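# Move LB bottle from fridge to bench, close door

## Task

Find the bottle marked LB among the four in the refrigerator's bin, lift it out and set it upright on the bench, keep the remaining three upright inside the refrigerator, then close the refrigerator door. If no bottle carries the LB marking, leave all four inside, close the door, and press the CALL key on the operator panel so that it latches down.

## Robot and tools

ROBOT AND FRAME. Two arms, left_arm and right_arm, each ride a carriage on one shared floor track running along y at x = 0. left_rail carries left_arm and is always the one toward +y; right_rail carries right_arm. These names do not match left/right in images. Scene frame: table top is z = 0, +z up, +x is the direction the arms face, +y is to their left; the table starts at x = 0.17 m. Each arm base sits at x = 0, y = its carriage position_m, z = 0.04 m. Gripper axes: fingers point along its +z, close along its y; a block juts about 10 cm toward its +x. end_effector_position is the spot between the pads when shut; fingertips extend about 33 mm past it (9 mm when wide open). left_arm's fingers can fold: grip with the outer quarter of the pads, and never jab fingertips into a surface. right_arm's fingers are rigid.

execute_actions(actions, cameras). Each action is an object with any of rows, steps, until, left_rail, right_rail. rows: 1 to 15 rows, one per control step of 1/30 s. Every row has 18 numbers in [-1, 1]: left_arm dx, dy, dz, rx, ry, rz, left gripper position, force_limit, speed, then the same nine for right_arm. The six pose numbers are offsets, not poses: measured from that arm's Hand target as it was when the action began, in that Hand target's own axes, with 1.0 = 0.6 m or 180 degrees; rx, ry, rz form one rotation vector. All rows of an action count from the same start, so to ramp gently raise the offset a little each row (0.01 per row is about 0.18 m/s). A fresh action restarts from the new Hand target, so the same offset moves further. Six zeros re-request the current Hand target. Gripper numbers are absolute commands: position +1 = open 140 mm, about -0.8 = pads touching, -1 = close until blocked; force_limit -1 to +1 (roughly 14 N to 58 N on slow closes); speed -1 to +1 (about 30 to 250 mm/s). A 0 is a real command, so resend the previous gripper values to keep a gripper unchanged. steps: 1 to 450, default 15, at least the row count; after the last row each arm keeps heading for that row's target. until: ends the action when conditions on left_rail/right_rail fields hold, e.g. {"right_rail": {"position_status": ["!=", "moving"]}}; comparisons "=", "!=", "<", "<=", ">", ">="; also {"all": {"status": "ended"}} or {"any": {"status": "ended"}}. Carriages: {"left_rail": {"position_m": x}} sets an absolute spot on the track in metres (left_rail -0.8 to 1.5, right_rail -1.5 to 0.8); speed_m_s 0.01 to 1; acceleration_factor 0.1 to 1 (times 0.96 m/s2); {"stop": true} brakes. Any out-of-range value rejects the whole call. Drive first, wait with until, then work the arm; a drive carries the arm and any row target along. Keep carriages at least 0.78 m apart. cameras: names to show, [] for none.

move(target, speed, blend, stop_force, zero, blocking, cameras). target is one 18-number row or a list of up to 15 rows, same layout and scale; every offset counts from the Hand targets at the move's start, not from the prior target. speed: path top speed in m/s, 0.002 to 3.2, default 0.25. blend: corner rounding in m for lists. stop_force: 4 to 120 N, ends an arm's path on a push; omit it when backing off a contact or turning the gripper. zero (only with stop_force) rezeroes first. blocking=false returns early; then only wait or stop are allowed until the move ends. Paths stop after 10 s at most and do not avoid obstacles. The result adds a move: line (done, off_target, moving, held, fault) and limits=paced or limits=held.

wait(seconds 0 to 10) lets time pass. stop() brakes a running move. zoom_image(camera, region [x0, y0, x1, y1] in pixels, each side at most 504) enlarges part of the newest image from cam_high, cam_low, cam_bench_left, cam_bench_mid, cam_bench_right, cam_left_wrist or cam_right_wrist. zero_wrist_force(arm) tares that wrist sensor. finished_scene(scene 1) ends the scene for good.

RESULTS. end_effector_position (m), end_effector_quat_wxyz and velocities are in the scene frame and may be off by a few cm. Hand target is the base for the next offsets. Joint positions per arm: rail (m) then shoulder pan, shoulder lift, elbow, wrist 1, wrist 2, wrist 3 (rad). Joint torques follow that order without the rail. Wrist force/torque are in the gripper's own axes; a third line shows the peak since last shown. object_status: 0 moving, 1 blocked while opening, 2 blocked while closing (a grip), 3 reached target or pads met (maybe nothing held). position_measured is in counts: 3 open, about 139 = 60 mm, 200 = 20 mm, 230 pads touching. Rail status words: moving, done, contact_stop, time_out, stopped, stopped_with_arm, stopped_for_other_arm, stopped_for_other_carriage; position_answer taken or not_taken. Motor temperatures are per joint; MOTOR HOT warns near overheating.

AVOID. Anything falling or ending up off the table, including on the track or the metal strip, fails the task. Do not drop or release moving parts, slam the door, or strike fixed or heavy objects. Net force near 150 N or joint torque at its limit (elbow 130, wrists 46.9 N m) stops the arm for 10 s. Never let the arms or carriages touch or squeeze each other. Avoid paths near an arm's own base, commands even slightly past a firm contact, and long stretched holds that heat motors.

Each tool is called as name(argument=value, ...) on one line, values as JSON.

## Session

execute_actions(actions=[])

Scene clock: 0.00 s.
left_arm: end_effector_position=(+0.3563, +1.2697, +0.5790) position_measured=3 object_status=3 end_effector_quat_wxyz=(+0.000, +0.000, +1.000, +0.000) | right_arm: end_effector_position=(+0.3563, -1.2742, +0.5790) position_measured=3 object_status=3 end_effector_quat_wxyz=(+0.000, +0.000, +1.000, +0.000)
Joint positions: left_arm=[1.191 -0.281 -2.157 1.821 -1.235 -1.571 -0.28] | right_arm=[-1.353 -0.281 -2.157 1.821 -1.235 -1.571 -0.281]
Joint velocities: within noise
Joint torques (N m): no reading
Motor temperatures (°C): left_arm=[34 34 41 41 29 29] | right_arm=[33 33 33 34 36 33]
Wrist force (N): no reading
Wrist torque (N m): no reading
Wrist force, peak (N): no reading
Hand target: left_arm +0.3563, +1.2697, +0.5790; +0.000, +0.000, +1.000, +0.000 | right_arm +0.3563, -1.2742, +0.5790; +0.000, +0.000, +1.000, +0.000
Tool commands: left_gripper/position=+1.0 left_gripper/force_limit=+1.0 left_gripper/speed=+1.0 right_gripper/position=+1.0 right_gripper/force_limit=+1.0 right_gripper/speed=+1.0
left_rail: position_m=1.191 position_status=done
right_rail: position_m=-1.353 position_status=done

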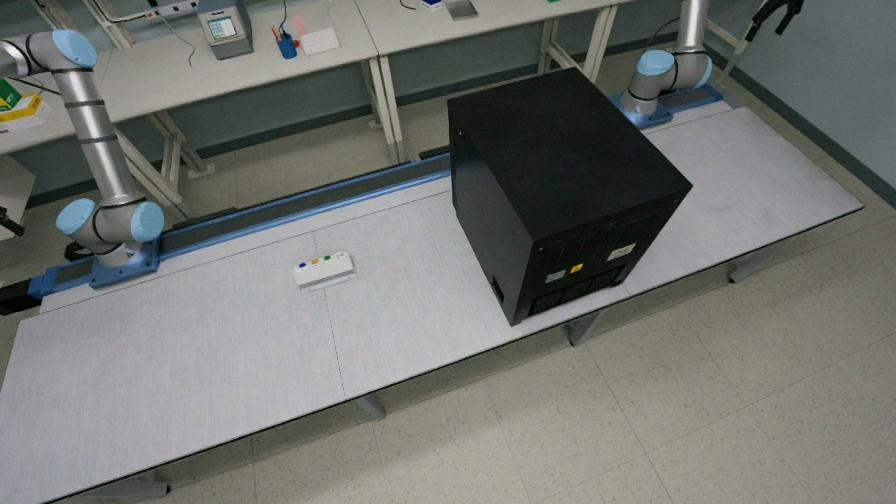

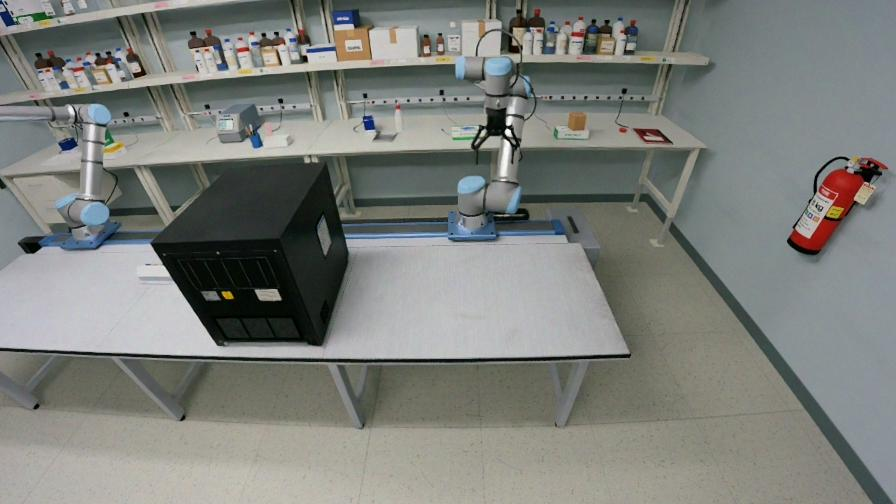

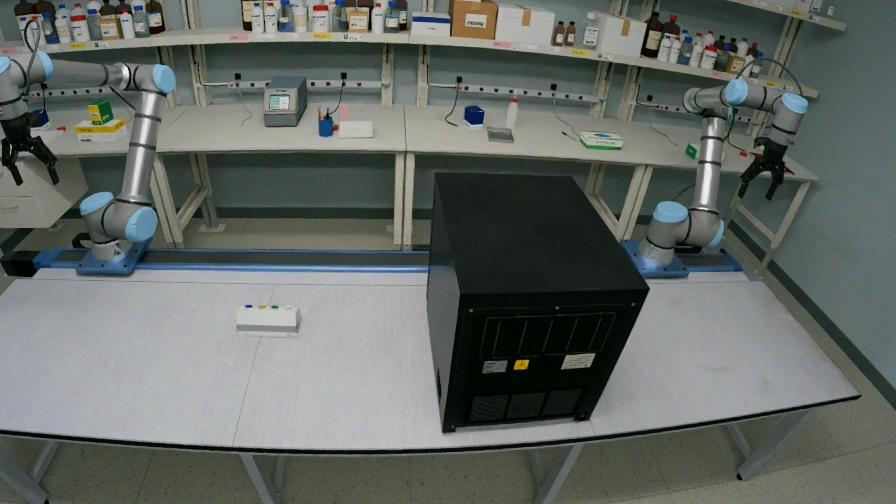

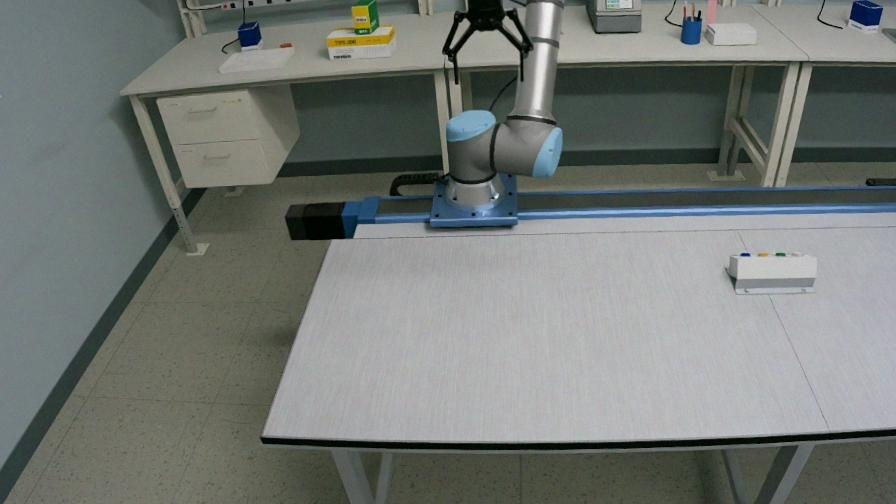

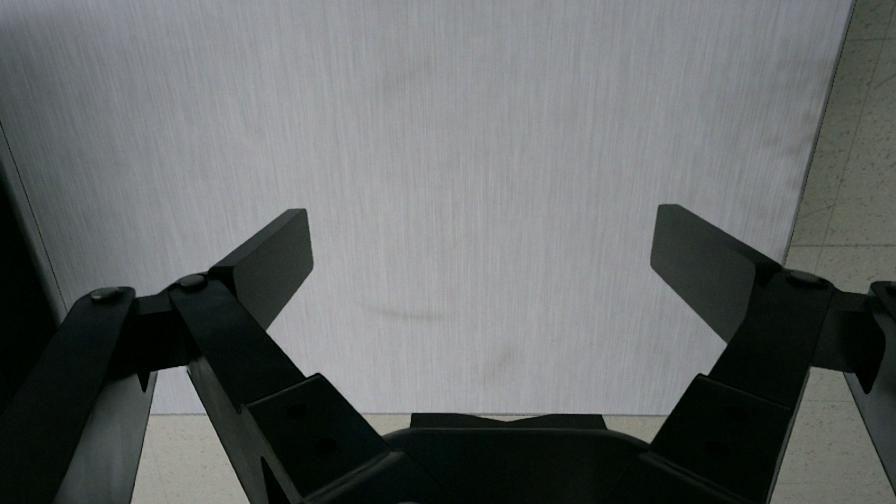

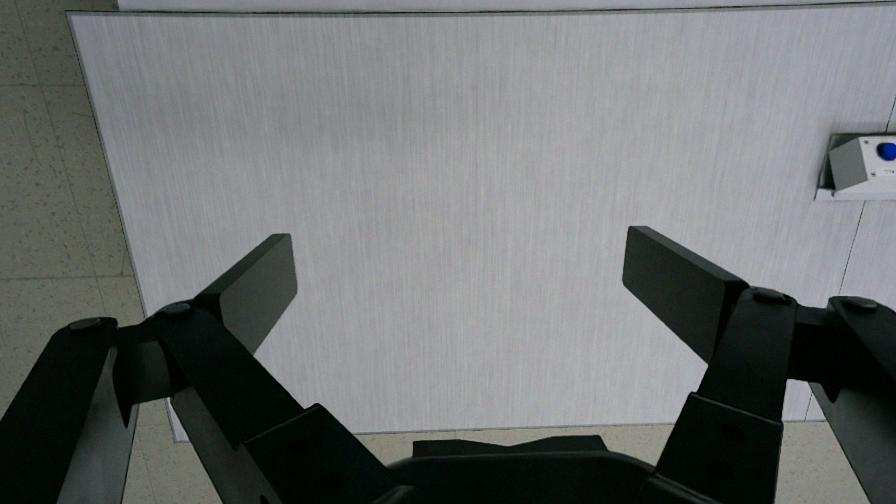

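move(target=[[0.093,-0.6,0,0.19,0.19,-0.19,1,1,1,0,0,0,0,0,0,1,1,1],[0.677,-0.75,0.05,0.385,0.385,-0.385,1,1,1,0,0,0,0,0,0,1,1,1]], blend=[0.05,0], speed=0.4)

Scene clock: 31.40 s.
left_arm: end_effector_position=(-0.0479, +0.8185, +0.5489) position_measured=3 object_status=3 end_effector_quat_wxyz=(+0.630, +0.325, -0.624, +0.329) | right_arm: end_effector_position=(+0.3563, -1.2742, +0.5790) position_measured=3 object_status=3 end_effector_quat_wxyz=(+0.000, +0.000, +1.000, +0.000)
Joint positions: left_arm=[1.191 -2.107 -2.741 2.8 -3.21 -1.644 -3.141] | right_arm=[-1.353 -0.281 -2.157 1.821 -1.235 -1.571 -0.28]
Joint torques (N m): left_arm=[-21.45 15.9 -46.6 -0.26 2.21 2.46] | right_arm=[-2.4 4.23 -43.17 -4.58 0.03 -0.86]
Wrist force (N): left_arm=[1.2 -1.1 2.2] | right_arm=[0.2 -0.1 0.2]
Wrist torque (N m): left_arm=[-0.09 -0.41 -0.21] | right_arm=[-0.03 -0.04 0.00]
Wrist force, peak (N): left_arm=[0.9 -0.3 3.2] | right_arm=[-0.3 -0.6 -0.3]
Hand target: left_arm -0.0499, +0.8197, +0.5490; +0.513, +0.487, -0.512, +0.487 | right_arm +0.3563, -1.2742, +0.5790; +0.000, +0.000, +1.000, +0.000
Off the commanded pose: left_arm 0.002 m, 35 deg; orientation clipped | right_arm 0.000 m, 0 deg.
left_rail: position_m=1.191 position_status=done
right_rail: position_m=-1.353 position_status=done
move: off_target (left_arm); limits=paced

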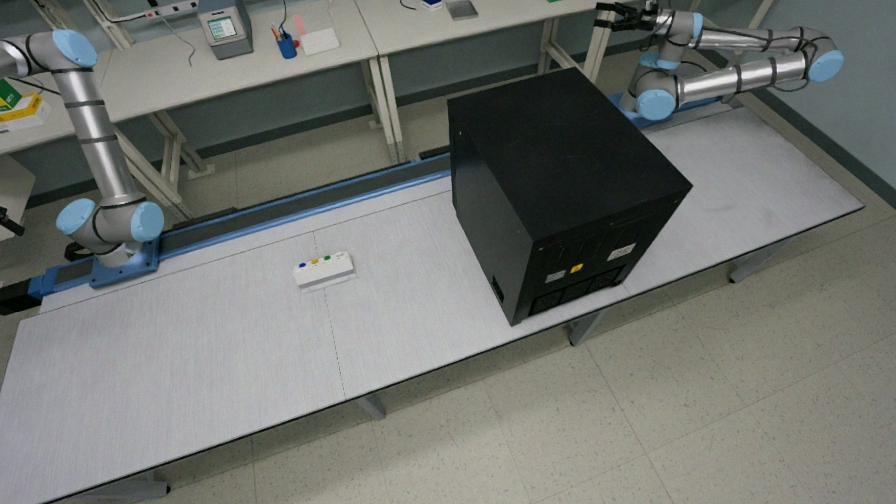

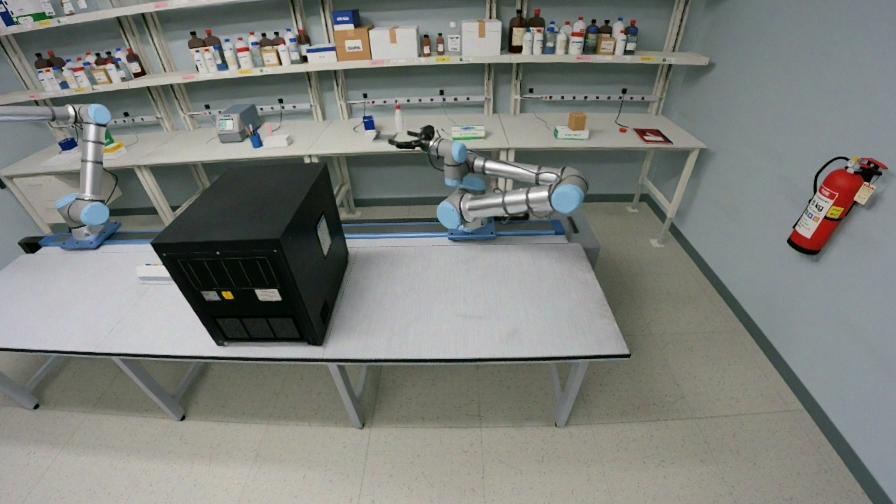

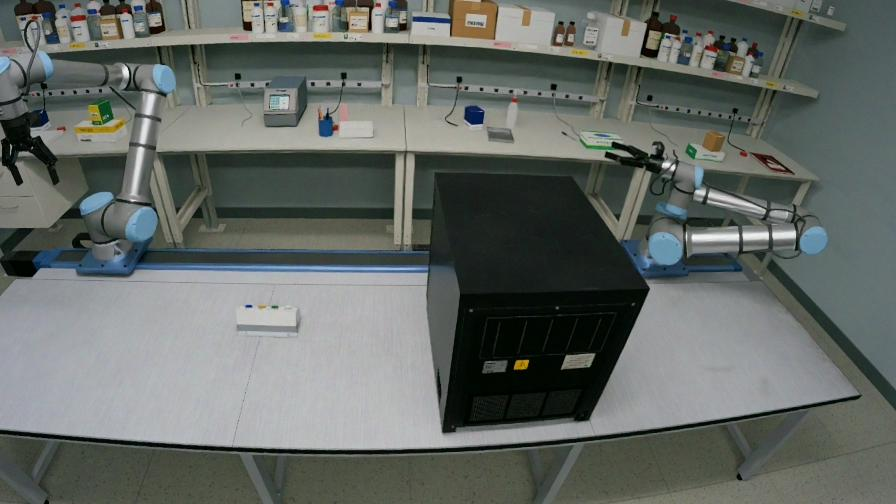

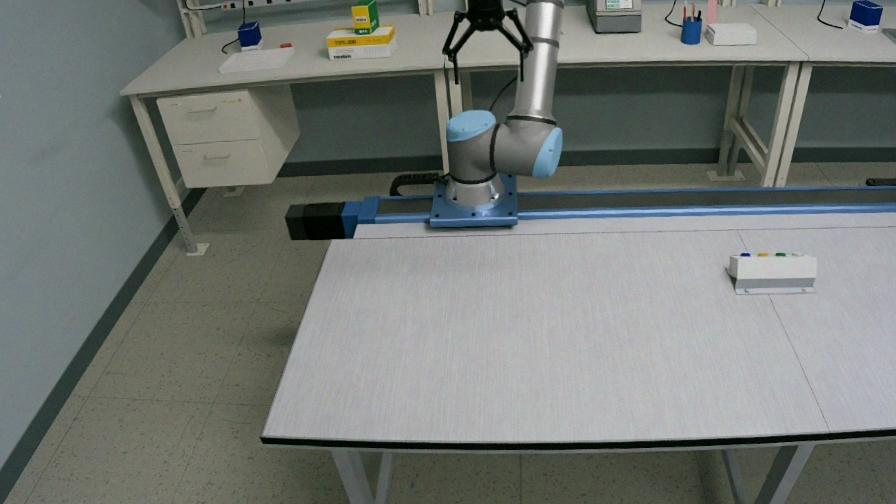

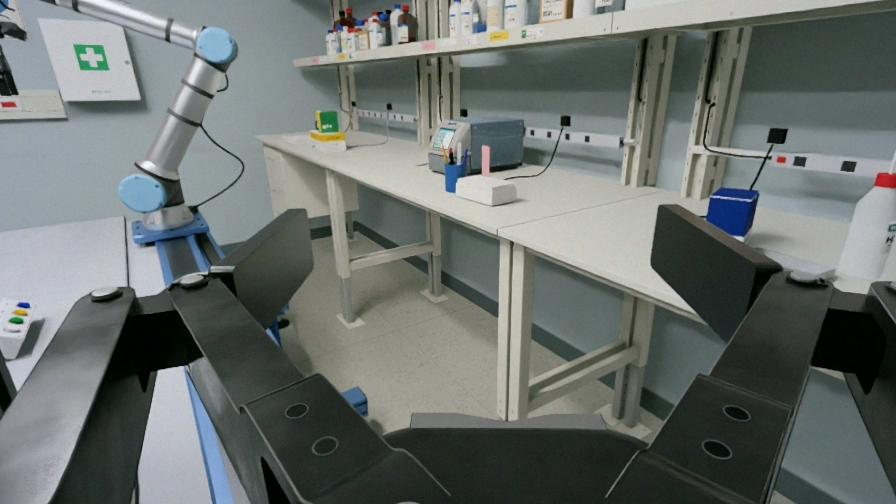

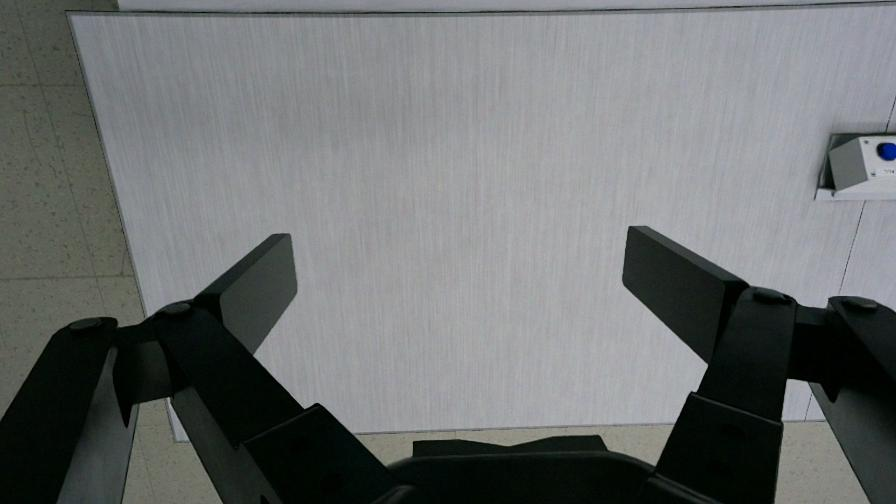

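move(target=[[-0.05,0.25,0.533,0.1,0,0,1,1,1,0,0,0,0,0,0,1,1,1],[-0.05,0.25,0.533,0.3,0,0,1,1,1,0,0,0,0,0,0,1,1,1]], blend=[0.05,0], speed=0.3)

Scene clock: 42.50 s.
left_arm: end_effector_position=(-0.2161, +0.5080, +0.5194) position_measured=3 object_status=3 end_effector_quat_wxyz=(+0.236, +0.667, -0.235, +0.667) | right_arm: end_effector_position=(+0.3563, -1.2742, +0.5790) position_measured=3 object_status=3 end_effector_quat_wxyz=(+0.000, +0.000, +1.000, +0.000)
Joint positions: left_arm=[1.191 -2.631 -1.186 1.935 -3.89 0.38 -3.143] | right_arm=[-1.353 -0.281 -2.157 1.821 -1.235 -1.571 -0.28]
Joint torques (N m): left_arm=[20.91 -57.09 -44.55 -0.91 2.6 2.46] | right_arm=[1.01 1.41 -44.15 -5.06 -0.52 -1.01]
Wrist force (N): left_arm=[1.3 -1.1 2.0] | right_arm=[0.1 -0.1 -0.2]
Wrist torque (N m): left_arm=[-0.15 -0.43 -0.22] | right_arm=[-0.02 -0.04 0.00]
Wrist force, peak (N): left_arm=[1.4 -0.3 3.1] | right_arm=[0.4 -0.3 -0.4]
Hand target: left_arm -0.2161, +0.5080, +0.5194; +0.236, +0.667, -0.235, +0.667 | right_arm +0.3563, -1.2742, +0.5790; +0.000, +0.000, +1.000, +0.000
Off the commanded pose: left_arm 0.000 m, 0 deg | right_arm 0.000 m, 0 deg.
left_rail: position_m=1.191 position_status=done
right_rail: position_m=-1.353 position_status=done
move: done

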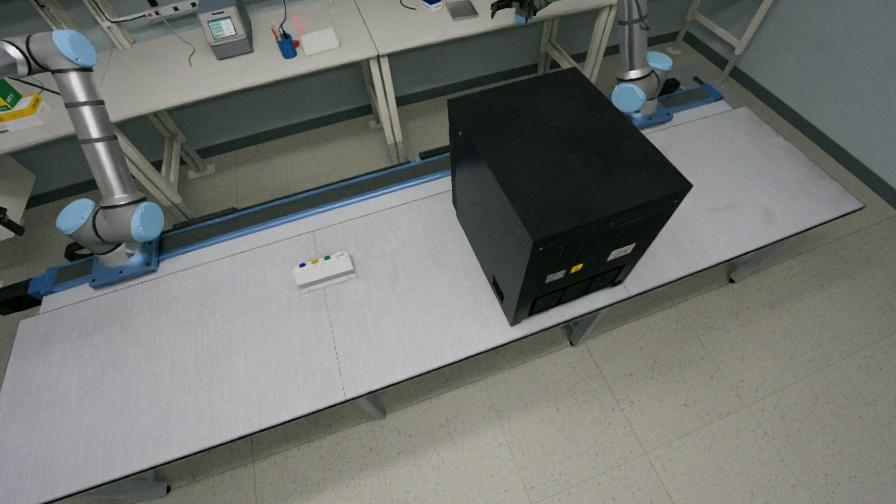

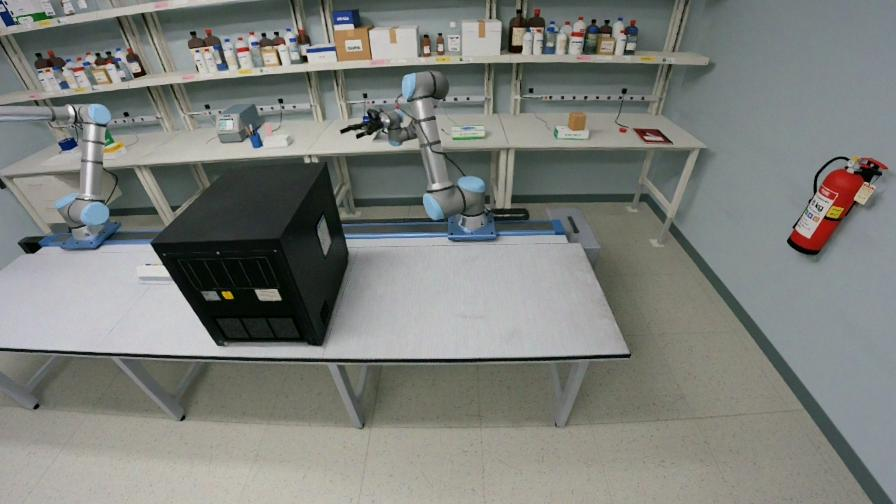

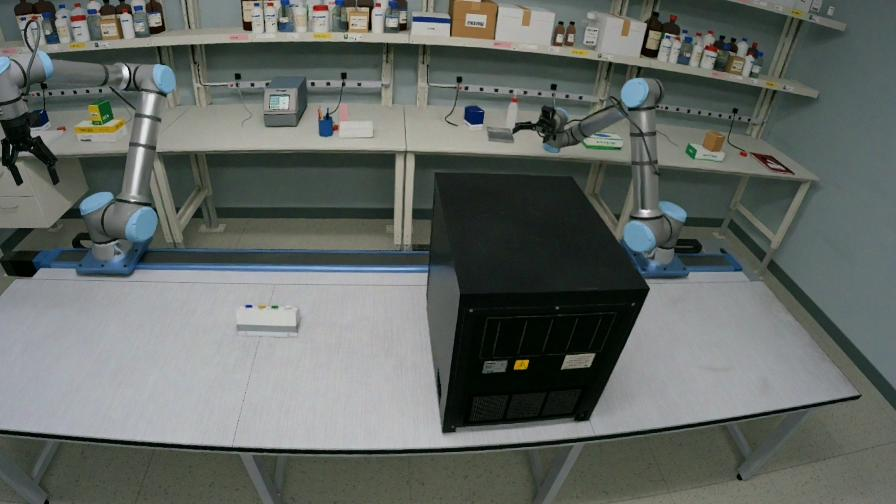

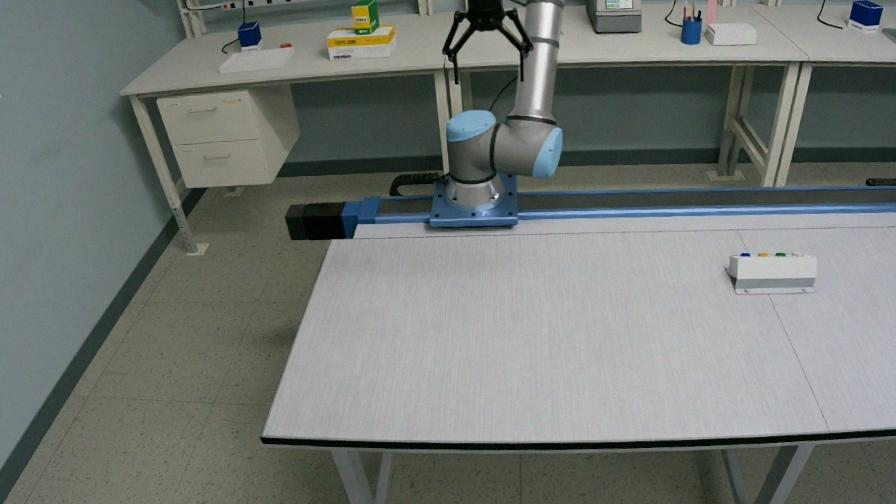

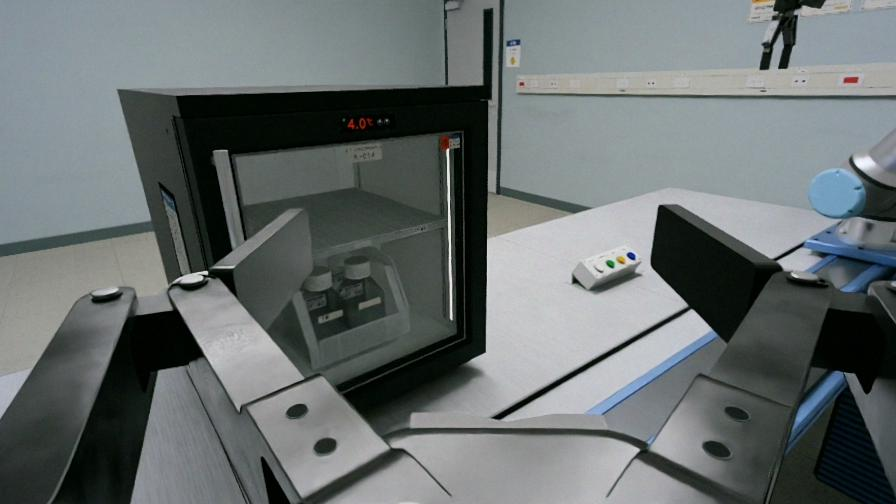

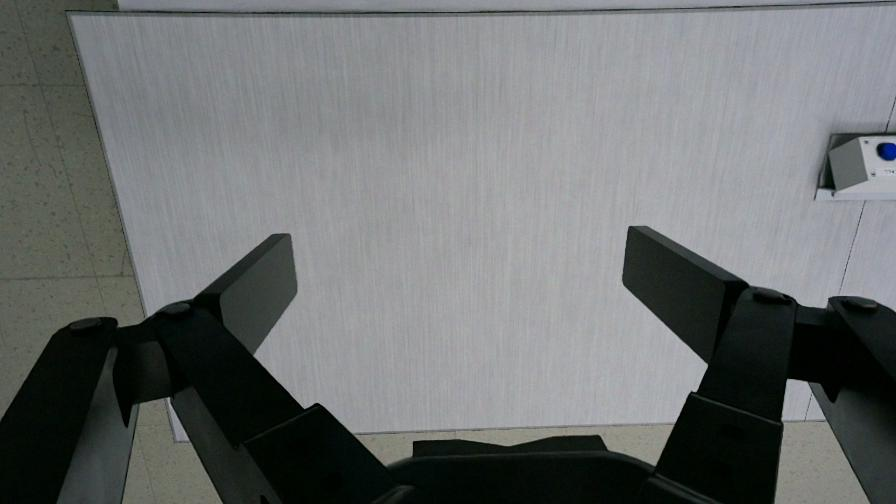

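zoom_image(camera="cam_left_wrist", region=[200, 80, 500, 400])

zoom_image(camera="cam_left_wrist", region=[260, 230, 420, 390])

Scaled by 1.575 from the camera's 896x504 image, which has a finer 1280x720 frame.

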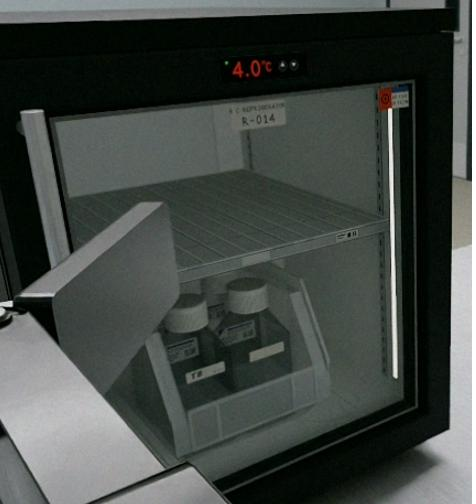

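Scaled by 3.150 from the camera's 896x504 image, which has a finer 1280x720 frame.

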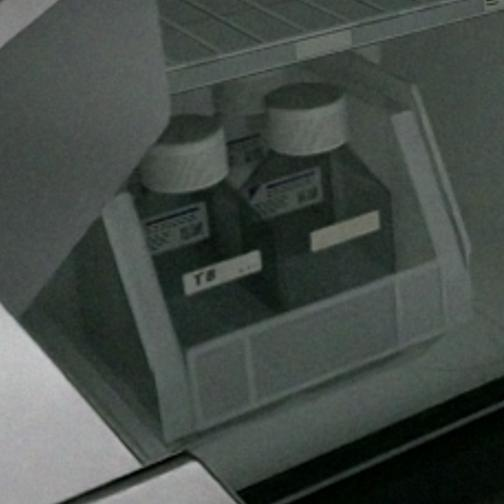

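move(target=[-0.167,0.305,0.173,0.2,0,0,1,1,1,0,0,0,0,0,0,1,1,1], speed=0.3, cameras=["cam_left_wrist","cam_high"])

zoom_image(camera="cam_left_wrist", region=[320, 150, 640, 330])

Scene clock: 64.07 s.
left_arm: end_effector_position=(-0.2504, +0.3004, +0.4194) position_measured=3 object_status=3 end_effector_quat_wxyz=(+0.019, +0.707, -0.018, +0.707) | right_arm: end_effector_position=(+0.3563, -1.2742, +0.5790) position_measured=3 object_status=3 end_effector_quat_wxyz=(+0.000, +0.000, +1.000, +0.000)
Joint positions: left_arm=[1.191 -2.331 -0.551 0.988 -3.579 0.709 -3.142] | right_arm=[-1.353 -0.281 -2.157 1.821 -1.235 -1.571 -0.28]
Joint torques (N m): left_arm=[16.89 -107.58 -52.8 4.7 2.88 2.23] | right_arm=[-0.3 4.21 -45.36 -4.24 -0.04 -0.84]
Wrist force (N): left_arm=[1.1 -0.8 2.2] | right_arm=[0.1 -0.2 0.2]
Wrist torque (N m): left_arm=[-0.04 -0.36 -0.22] | right_arm=[-0.05 -0.03 0.00]
Wrist force, peak (N): left_arm=[2.1 -3.3 1.0] | right_arm=[0.2 -0.6 0.3]
Hand target: left_arm -0.2504, +0.3003, +0.4194; +0.018, +0.707, -0.018, +0.707 | right_arm +0.3563, -1.2742, +0.5790; +0.000, +0.000, +1.000, +0.000
Off the commanded pose: left_arm 0.000 m, 0 deg | right_arm 0.000 m, 0 deg.
left_rail: position_m=1.191 position_status=done
right_rail: position_m=-1.353 position_status=done
move: done
Images, in order (width x height): cam_high 896x504, cam_left_wrist 896x504.

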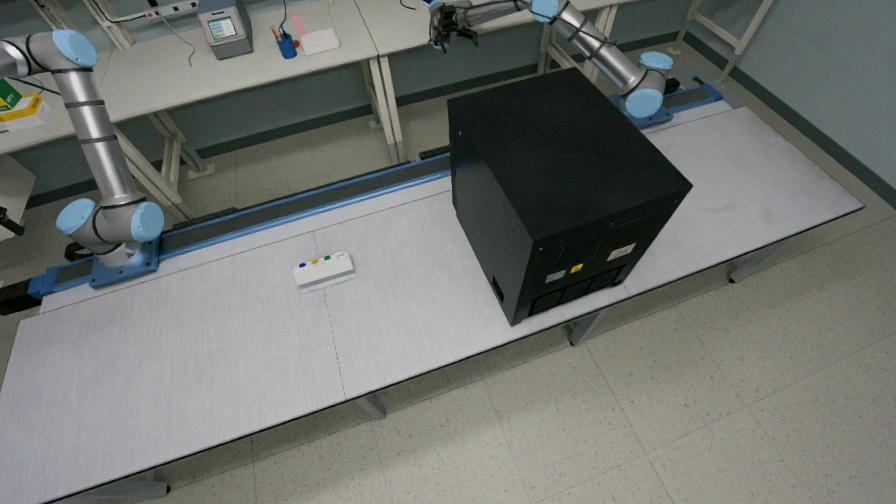

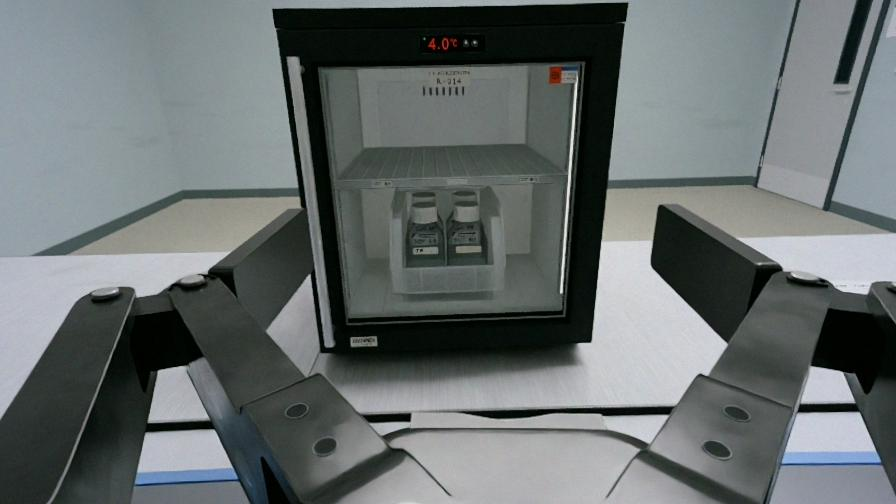

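Scaled by 1.575 from the camera's 896x504 image, which has a finer 1280x720 frame.

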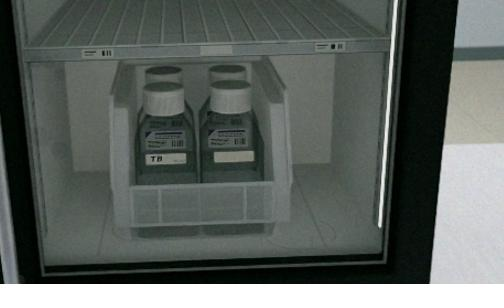

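zoom_image(camera="cam_left_wrist", region=[260, 20, 380, 140])

zoom_image(camera="cam_left_wrist", region=[290, 240, 410, 360])

Scaled by 4.200 from the camera's 896x504 image, which has a finer 1280x720 frame.

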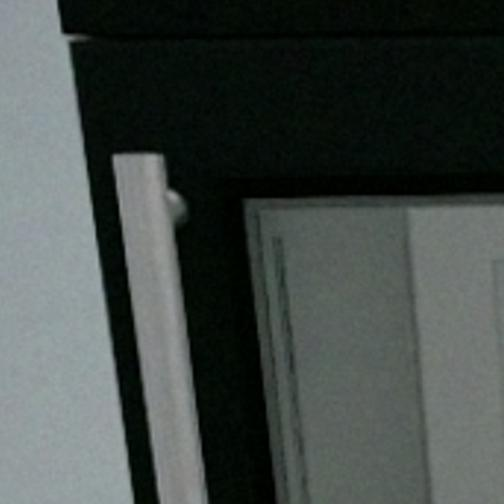

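Scaled by 4.200 from the camera's 896x504 image, which has a finer 1280x720 frame.

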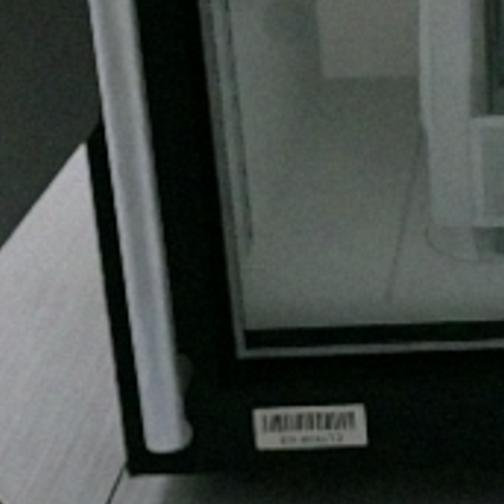

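move(target=[-0.167,-0.334,0.317,0,0,0,1,1,1,0,0,0,0,0,0,1,1,1], speed=0.25, cameras=["cam_left_wrist","cam_high","cam_bench_left"])

Scene clock: 98.43 s.
left_arm: end_effector_position=(-0.0503, +0.4905, +0.3189) position_measured=3 object_status=3 end_effector_quat_wxyz=(+0.018, +0.707, -0.018, +0.707) | right_arm: end_effector_position=(+0.3563, -1.2742, +0.5790) position_measured=3 object_status=3 end_effector_quat_wxyz=(+0.000, +0.000, +1.000, +0.000)
Joint positions: left_arm=[1.191 -2.313 -0.797 1.732 -4.077 0.691 -3.142] | right_arm=[-1.353 -0.281 -2.157 1.821 -1.235 -1.571 -0.28]
Joint torques (N m): left_arm=[-17.7 -112.37 -18.34 -0.18 -2.75 2.84] | right_arm=[-2.27 4.85 -44.23 -4.41 -0.93 -1.67]
Wrist force (N): left_arm=[1.6 -1.0 2.2] | right_arm=[0.2 -0.6 0.1]
Wrist torque (N m): left_arm=[-0.09 -0.49 -0.23] | right_arm=[-0.12 -0.05 0.00]
Wrist force, peak (N): left_arm=[0.2 -2.1 4.3] | right_arm=[0.0 -0.6 -0.1]
Hand target: left_arm -0.0503, +0.4906, +0.3189; +0.018, +0.707, -0.018, +0.707 | right_arm +0.3563, -1.2742, +0.5790; +0.000, +0.000, +1.000, +0.000
Off the commanded pose: left_arm 0.000 m, 0 deg | right_arm 0.000 m, 0 deg.
left_rail: position_m=1.191 position_status=done
right_rail: position_m=-1.353 position_status=done
move: done
Images, in order (width x height): cam_high 896x504, cam_bench_left 896x504, cam_left_wrist 896x504.

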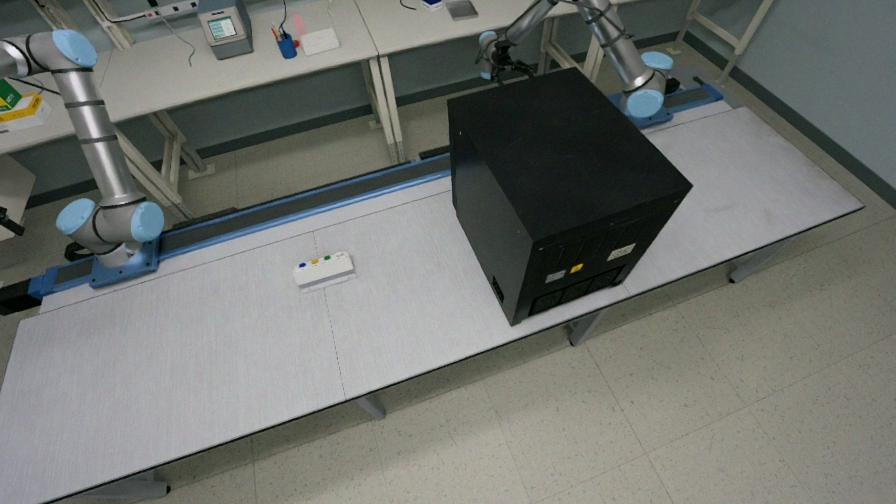

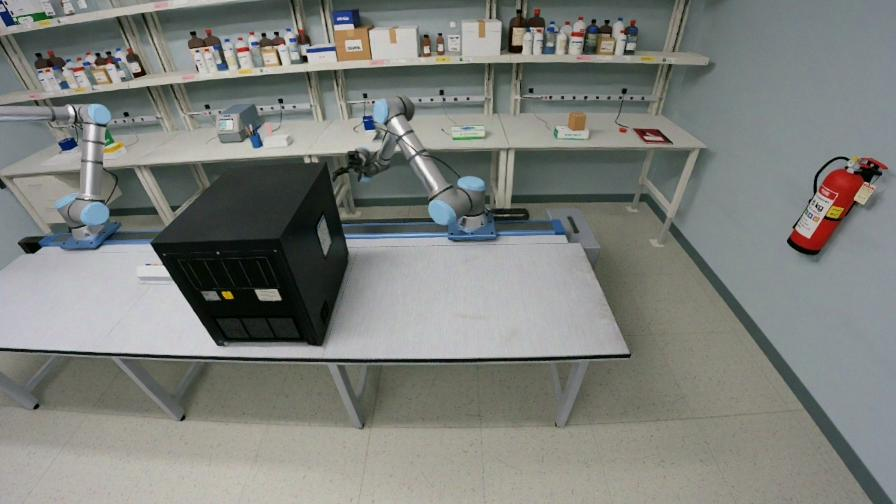

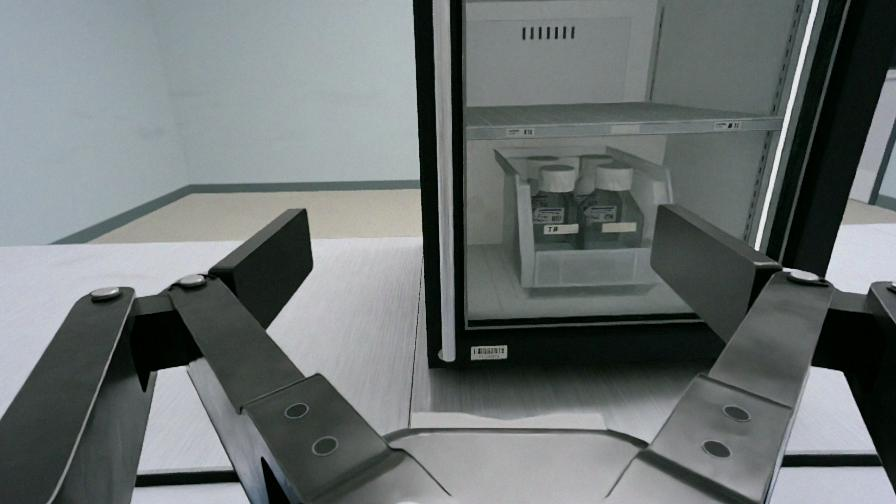

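move(target=[-0.03,-0.0902,0.358,-0.15,0,0,0.1,0,0,0,0,0,0,0,0,1,1,1], speed=0.2, cameras=["cam_left_wrist","cam_bench_left"])

zoom_image(camera="cam_left_wrist", region=[248, 52, 648, 452])

Scene clock: 112.50 s.
left_arm: end_effector_position=(+0.1670, +0.5337, +0.3007) position_measured=117 object_status=3 end_effector_quat_wxyz=(+0.183, +0.683, -0.182, +0.683) | right_arm: end_effector_position=(+0.3563, -1.2742, +0.5790) position_measured=3 object_status=3 end_effector_quat_wxyz=(+0.000, +0.000, +1.000, +0.000)
Joint positions: left_arm=[1.191 -2.181 -0.996 2.32 -4.463 0.087 -3.145] | right_arm=[-1.353 -0.281 -2.157 1.821 -1.235 -1.571 -0.28]
Joint torques (N m): left_arm=[21.57 -82.21 -20.73 -2.32 -2.69 2.04] | right_arm=[1.99 3.3 -45.23 -4.35 -0.89 -1.23]
Wrist force (N): left_arm=[1.1 -0.8 2.2] | right_arm=[0.0 -0.3 -0.1]
Wrist torque (N m): left_arm=[-0.05 -0.42 -0.24] | right_arm=[-0.07 0.00 0.00]
Wrist force, peak (N): left_arm=[0.5 -2.7 3.6] | right_arm=[0.6 -0.4 0.0]
Hand target: left_arm +0.1670, +0.5336, +0.3007; +0.183, +0.683, -0.182, +0.683 | right_arm +0.3563, -1.2742, +0.5790; +0.000, +0.000, +1.000, +0.000
Off the commanded pose: left_arm 0.000 m, 0 deg | right_arm 0.000 m, 0 deg.
left_rail: position_m=1.191 position_status=done
right_rail: position_m=-1.353 position_status=done
move: done
Images, in order (width x height): cam_bench_left 896x504, cam_left_wrist 896x504.

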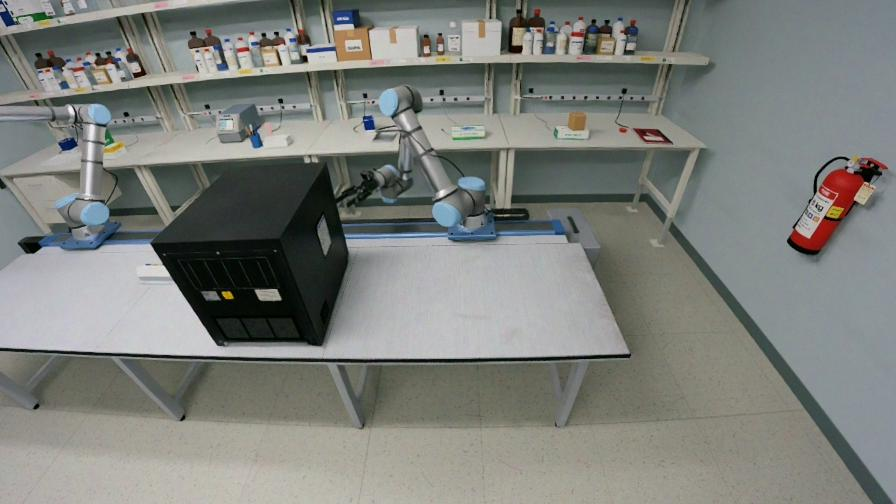

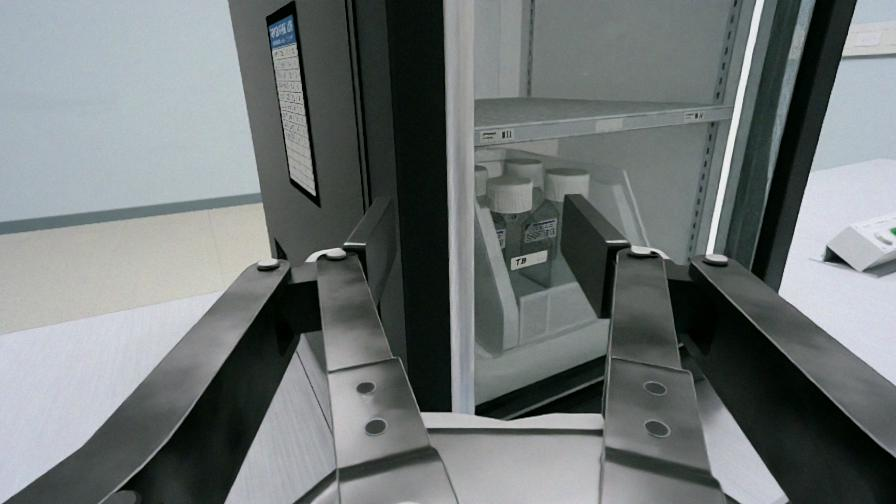

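Scaled by 1.260 from the camera's 896x504 image, which has a finer 1280x720 frame.

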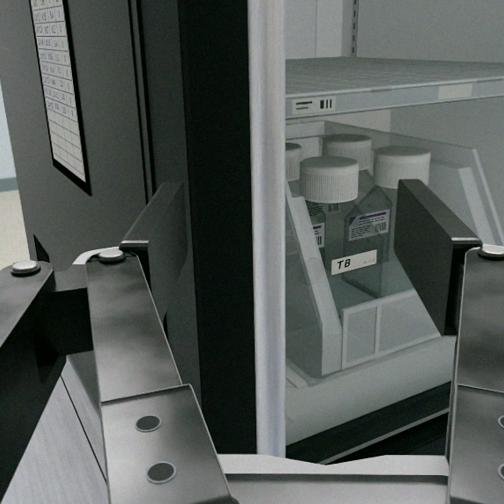

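move(target=[0,-0.01,0.117,0,0,0,0.1,0,0,0,0,0,0,0,0,1,1,1], speed=0.06, stop_force=10, cameras=["cam_left_wrist"])

zoom_image(camera="cam_left_wrist", region=[328, 152, 628, 352])

Scene clock: 125.83 s.
left_arm: end_effector_position=(+0.2308, +0.5038, +0.3007) position_measured=117 object_status=3 end_effector_quat_wxyz=(+0.183, +0.683, -0.182, +0.683) | right_arm: end_effector_position=(+0.3563, -1.2742, +0.5790) position_measured=3 object_status=3 end_effector_quat_wxyz=(+0.000, +0.000, +1.000, +0.000)
Joint positions: left_arm=[1.191 -2.035 -0.986 2.286 -4.441 -0.058 -3.144] | right_arm=[-1.353 -0.281 -2.157 1.821 -1.235 -1.571 -0.281]
Joint torques (N m): left_arm=[17.68 -82.7 -9.75 3.51 -1.86 -3.46] | right_arm=[-1.46 2.49 -46.25 -4.85 -1.4 -2.46]
Wrist force (N): left_arm=[1.0 -7.1 -3.9] | right_arm=[-0.1 0.1 0.0]
Wrist torque (N m): left_arm=[0.37 -0.35 0.10] | right_arm=[0.01 0.02 0.01]
Wrist force, peak (N): left_arm=[1.7 -11.6 -8.1] | right_arm=[0.6 -0.4 0.1]
Hand target: left_arm +0.2308, +0.5038, +0.3007; +0.183, +0.683, -0.182, +0.683 | right_arm +0.3563, -1.2742, +0.5790; +0.000, +0.000, +1.000, +0.000
Off the commanded pose: left_arm 0.000 m, 0 deg | right_arm 0.000 m, 0 deg.
left_rail: position_m=1.191 position_status=done
right_rail: position_m=-1.353 position_status=done
move: done
Images, in order (width x height): cam_left_wrist 896x504.

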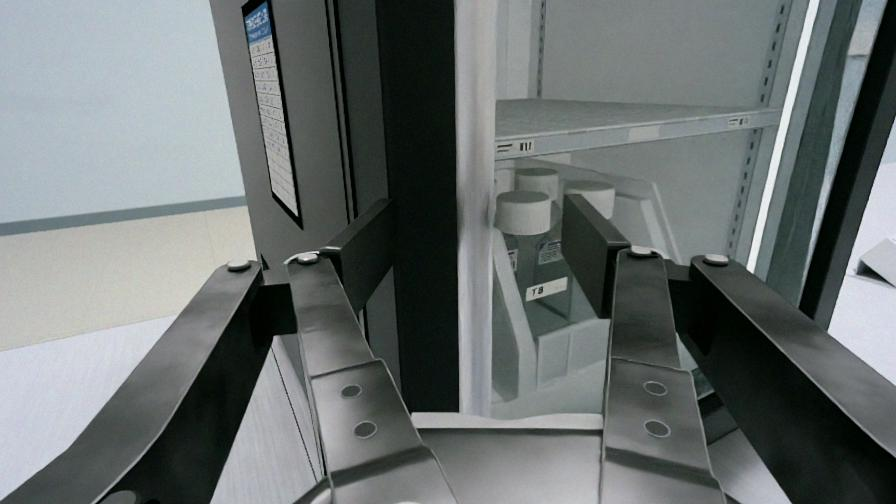

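Scaled by 1.680 from the camera's 896x504 image, which has a finer 1280x720 frame.

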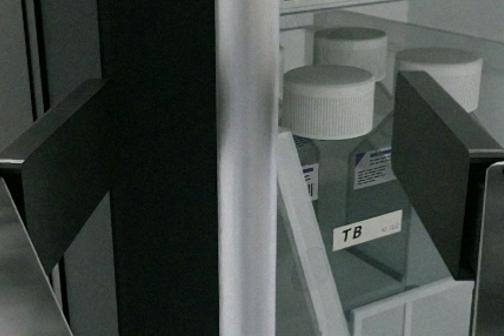

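move(target=[0,-0.02,-0.1,0,0,0,0.1,0,0,0,0,0,0,0,0,1,1,1], speed=0.1, cameras=[])

Scene clock: 135.10 s.
left_arm: end_effector_position=(+0.1849, +0.5442, +0.3007) position_measured=117 object_status=3 end_effector_quat_wxyz=(+0.183, +0.683, -0.182, +0.683) | right_arm: end_effector_position=(+0.3563, -1.2742, +0.5790) position_measured=3 object_status=3 end_effector_quat_wxyz=(+0.000, +0.000, +1.000, +0.000)
Joint positions: left_arm=[1.191 -2.162 -1.004 2.348 -4.484 0.068 -3.145] | right_arm=[-1.353 -0.281 -2.157 1.821 -1.235 -1.571 -0.281]
Joint torques (N m): left_arm=[-19.3 -80.69 -20.11 -2.08 2.66 2.11] | right_arm=[2.72 3.24 -46.63 -5.08 -1.34 -2.73]
Wrist force (N): left_arm=[1.9 -1.4 2.9] | right_arm=[0.1 -0.3 0.3]
Wrist torque (N m): left_arm=[-0.19 -0.61 -0.25] | right_arm=[-0.07 -0.03 0.00]
Wrist force, peak (N): left_arm=[1.3 -7.3 -4.0] | right_arm=[0.5 -0.5 0.1]
Hand target: left_arm +0.1848, +0.5441, +0.3007; +0.183, +0.683, -0.182, +0.683 | right_arm +0.3563, -1.2742, +0.5790; +0.000, +0.000, +1.000, +0.000
Off the commanded pose: left_arm 0.000 m, 0 deg | right_arm 0.000 m, 0 deg.
left_rail: position_m=1.191 position_status=done
right_rail: position_m=-1.353 position_status=done
move: done
No camera images: "cameras" was empty.

move(target=[0,0.11,-0.004,0.15,0,0,-0.2,0,0,0,0,0,0,0,0,1,1,1], speed=0.15, cameras=["cam_left_wrist"])

zoom_image(camera="cam_left_wrist", region=[328, 152, 628, 352])

Scene clock: 148.57 s.
left_arm: end_effector_position=(+0.1498, +0.4882, +0.3008) position_measured=154 object_status=3 end_effector_quat_wxyz=(+0.019, +0.707, -0.018, +0.707) | right_arm: end_effector_position=(+0.3563, -1.2742, +0.5790) position_measured=3 object_status=3 end_effector_quat_wxyz=(+0.000, +0.000, +1.000, +0.000)
Joint positions: left_arm=[1.191 -2.089 -0.843 1.897 -4.197 0.467 -3.141] | right_arm=[-1.353 -0.281 -2.157 1.821 -1.235 -1.571 -0.281]
Joint torques (N m): left_arm=[18.71 -71.55 -29.61 4.76 2.35 -3.05] | right_arm=[-1.95 3.83 -46.11 -4.39 -1.39 -2.3]
Wrist force (N): left_arm=[2.2 -0.9 2.9] | right_arm=[0.0 -0.3 -0.1]
Wrist torque (N m): left_arm=[-0.09 -0.70 0.12] | right_arm=[-0.08 -0.01 0.00]
Wrist force, peak (N): left_arm=[2.2 -2.5 3.1] | right_arm=[0.8 -0.2 -0.3]
Hand target: left_arm +0.1498, +0.4881, +0.3008; +0.018, +0.707, -0.018, +0.707 | right_arm +0.3563, -1.2742, +0.5790; +0.000, +0.000, +1.000, +0.000
Off the commanded pose: left_arm 0.000 m, 0 deg | right_arm 0.000 m, 0 deg.
left_rail: position_m=1.191 position_status=done
right_rail: position_m=-1.353 position_status=done
move: done
Images, in order (width x height): cam_left_wrist 896x504.

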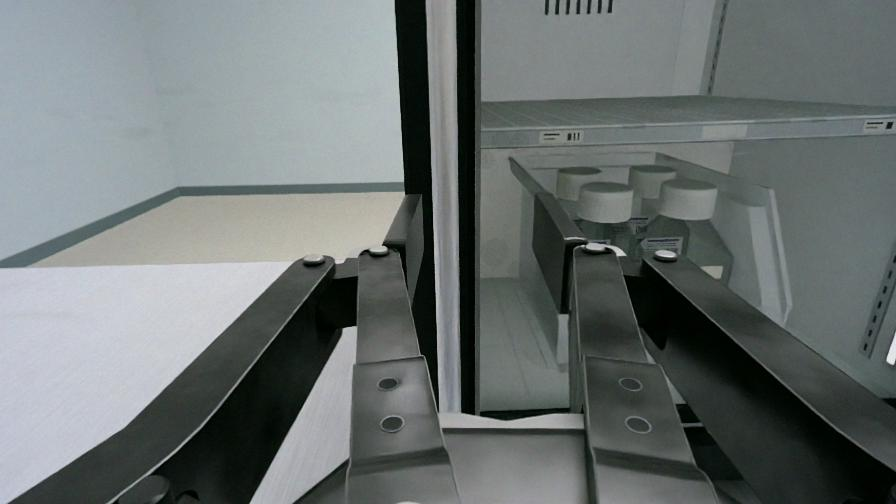

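Scaled by 1.680 from the camera's 896x504 image, which has a finer 1280x720 frame.

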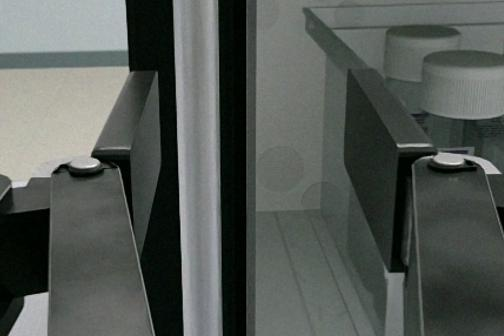

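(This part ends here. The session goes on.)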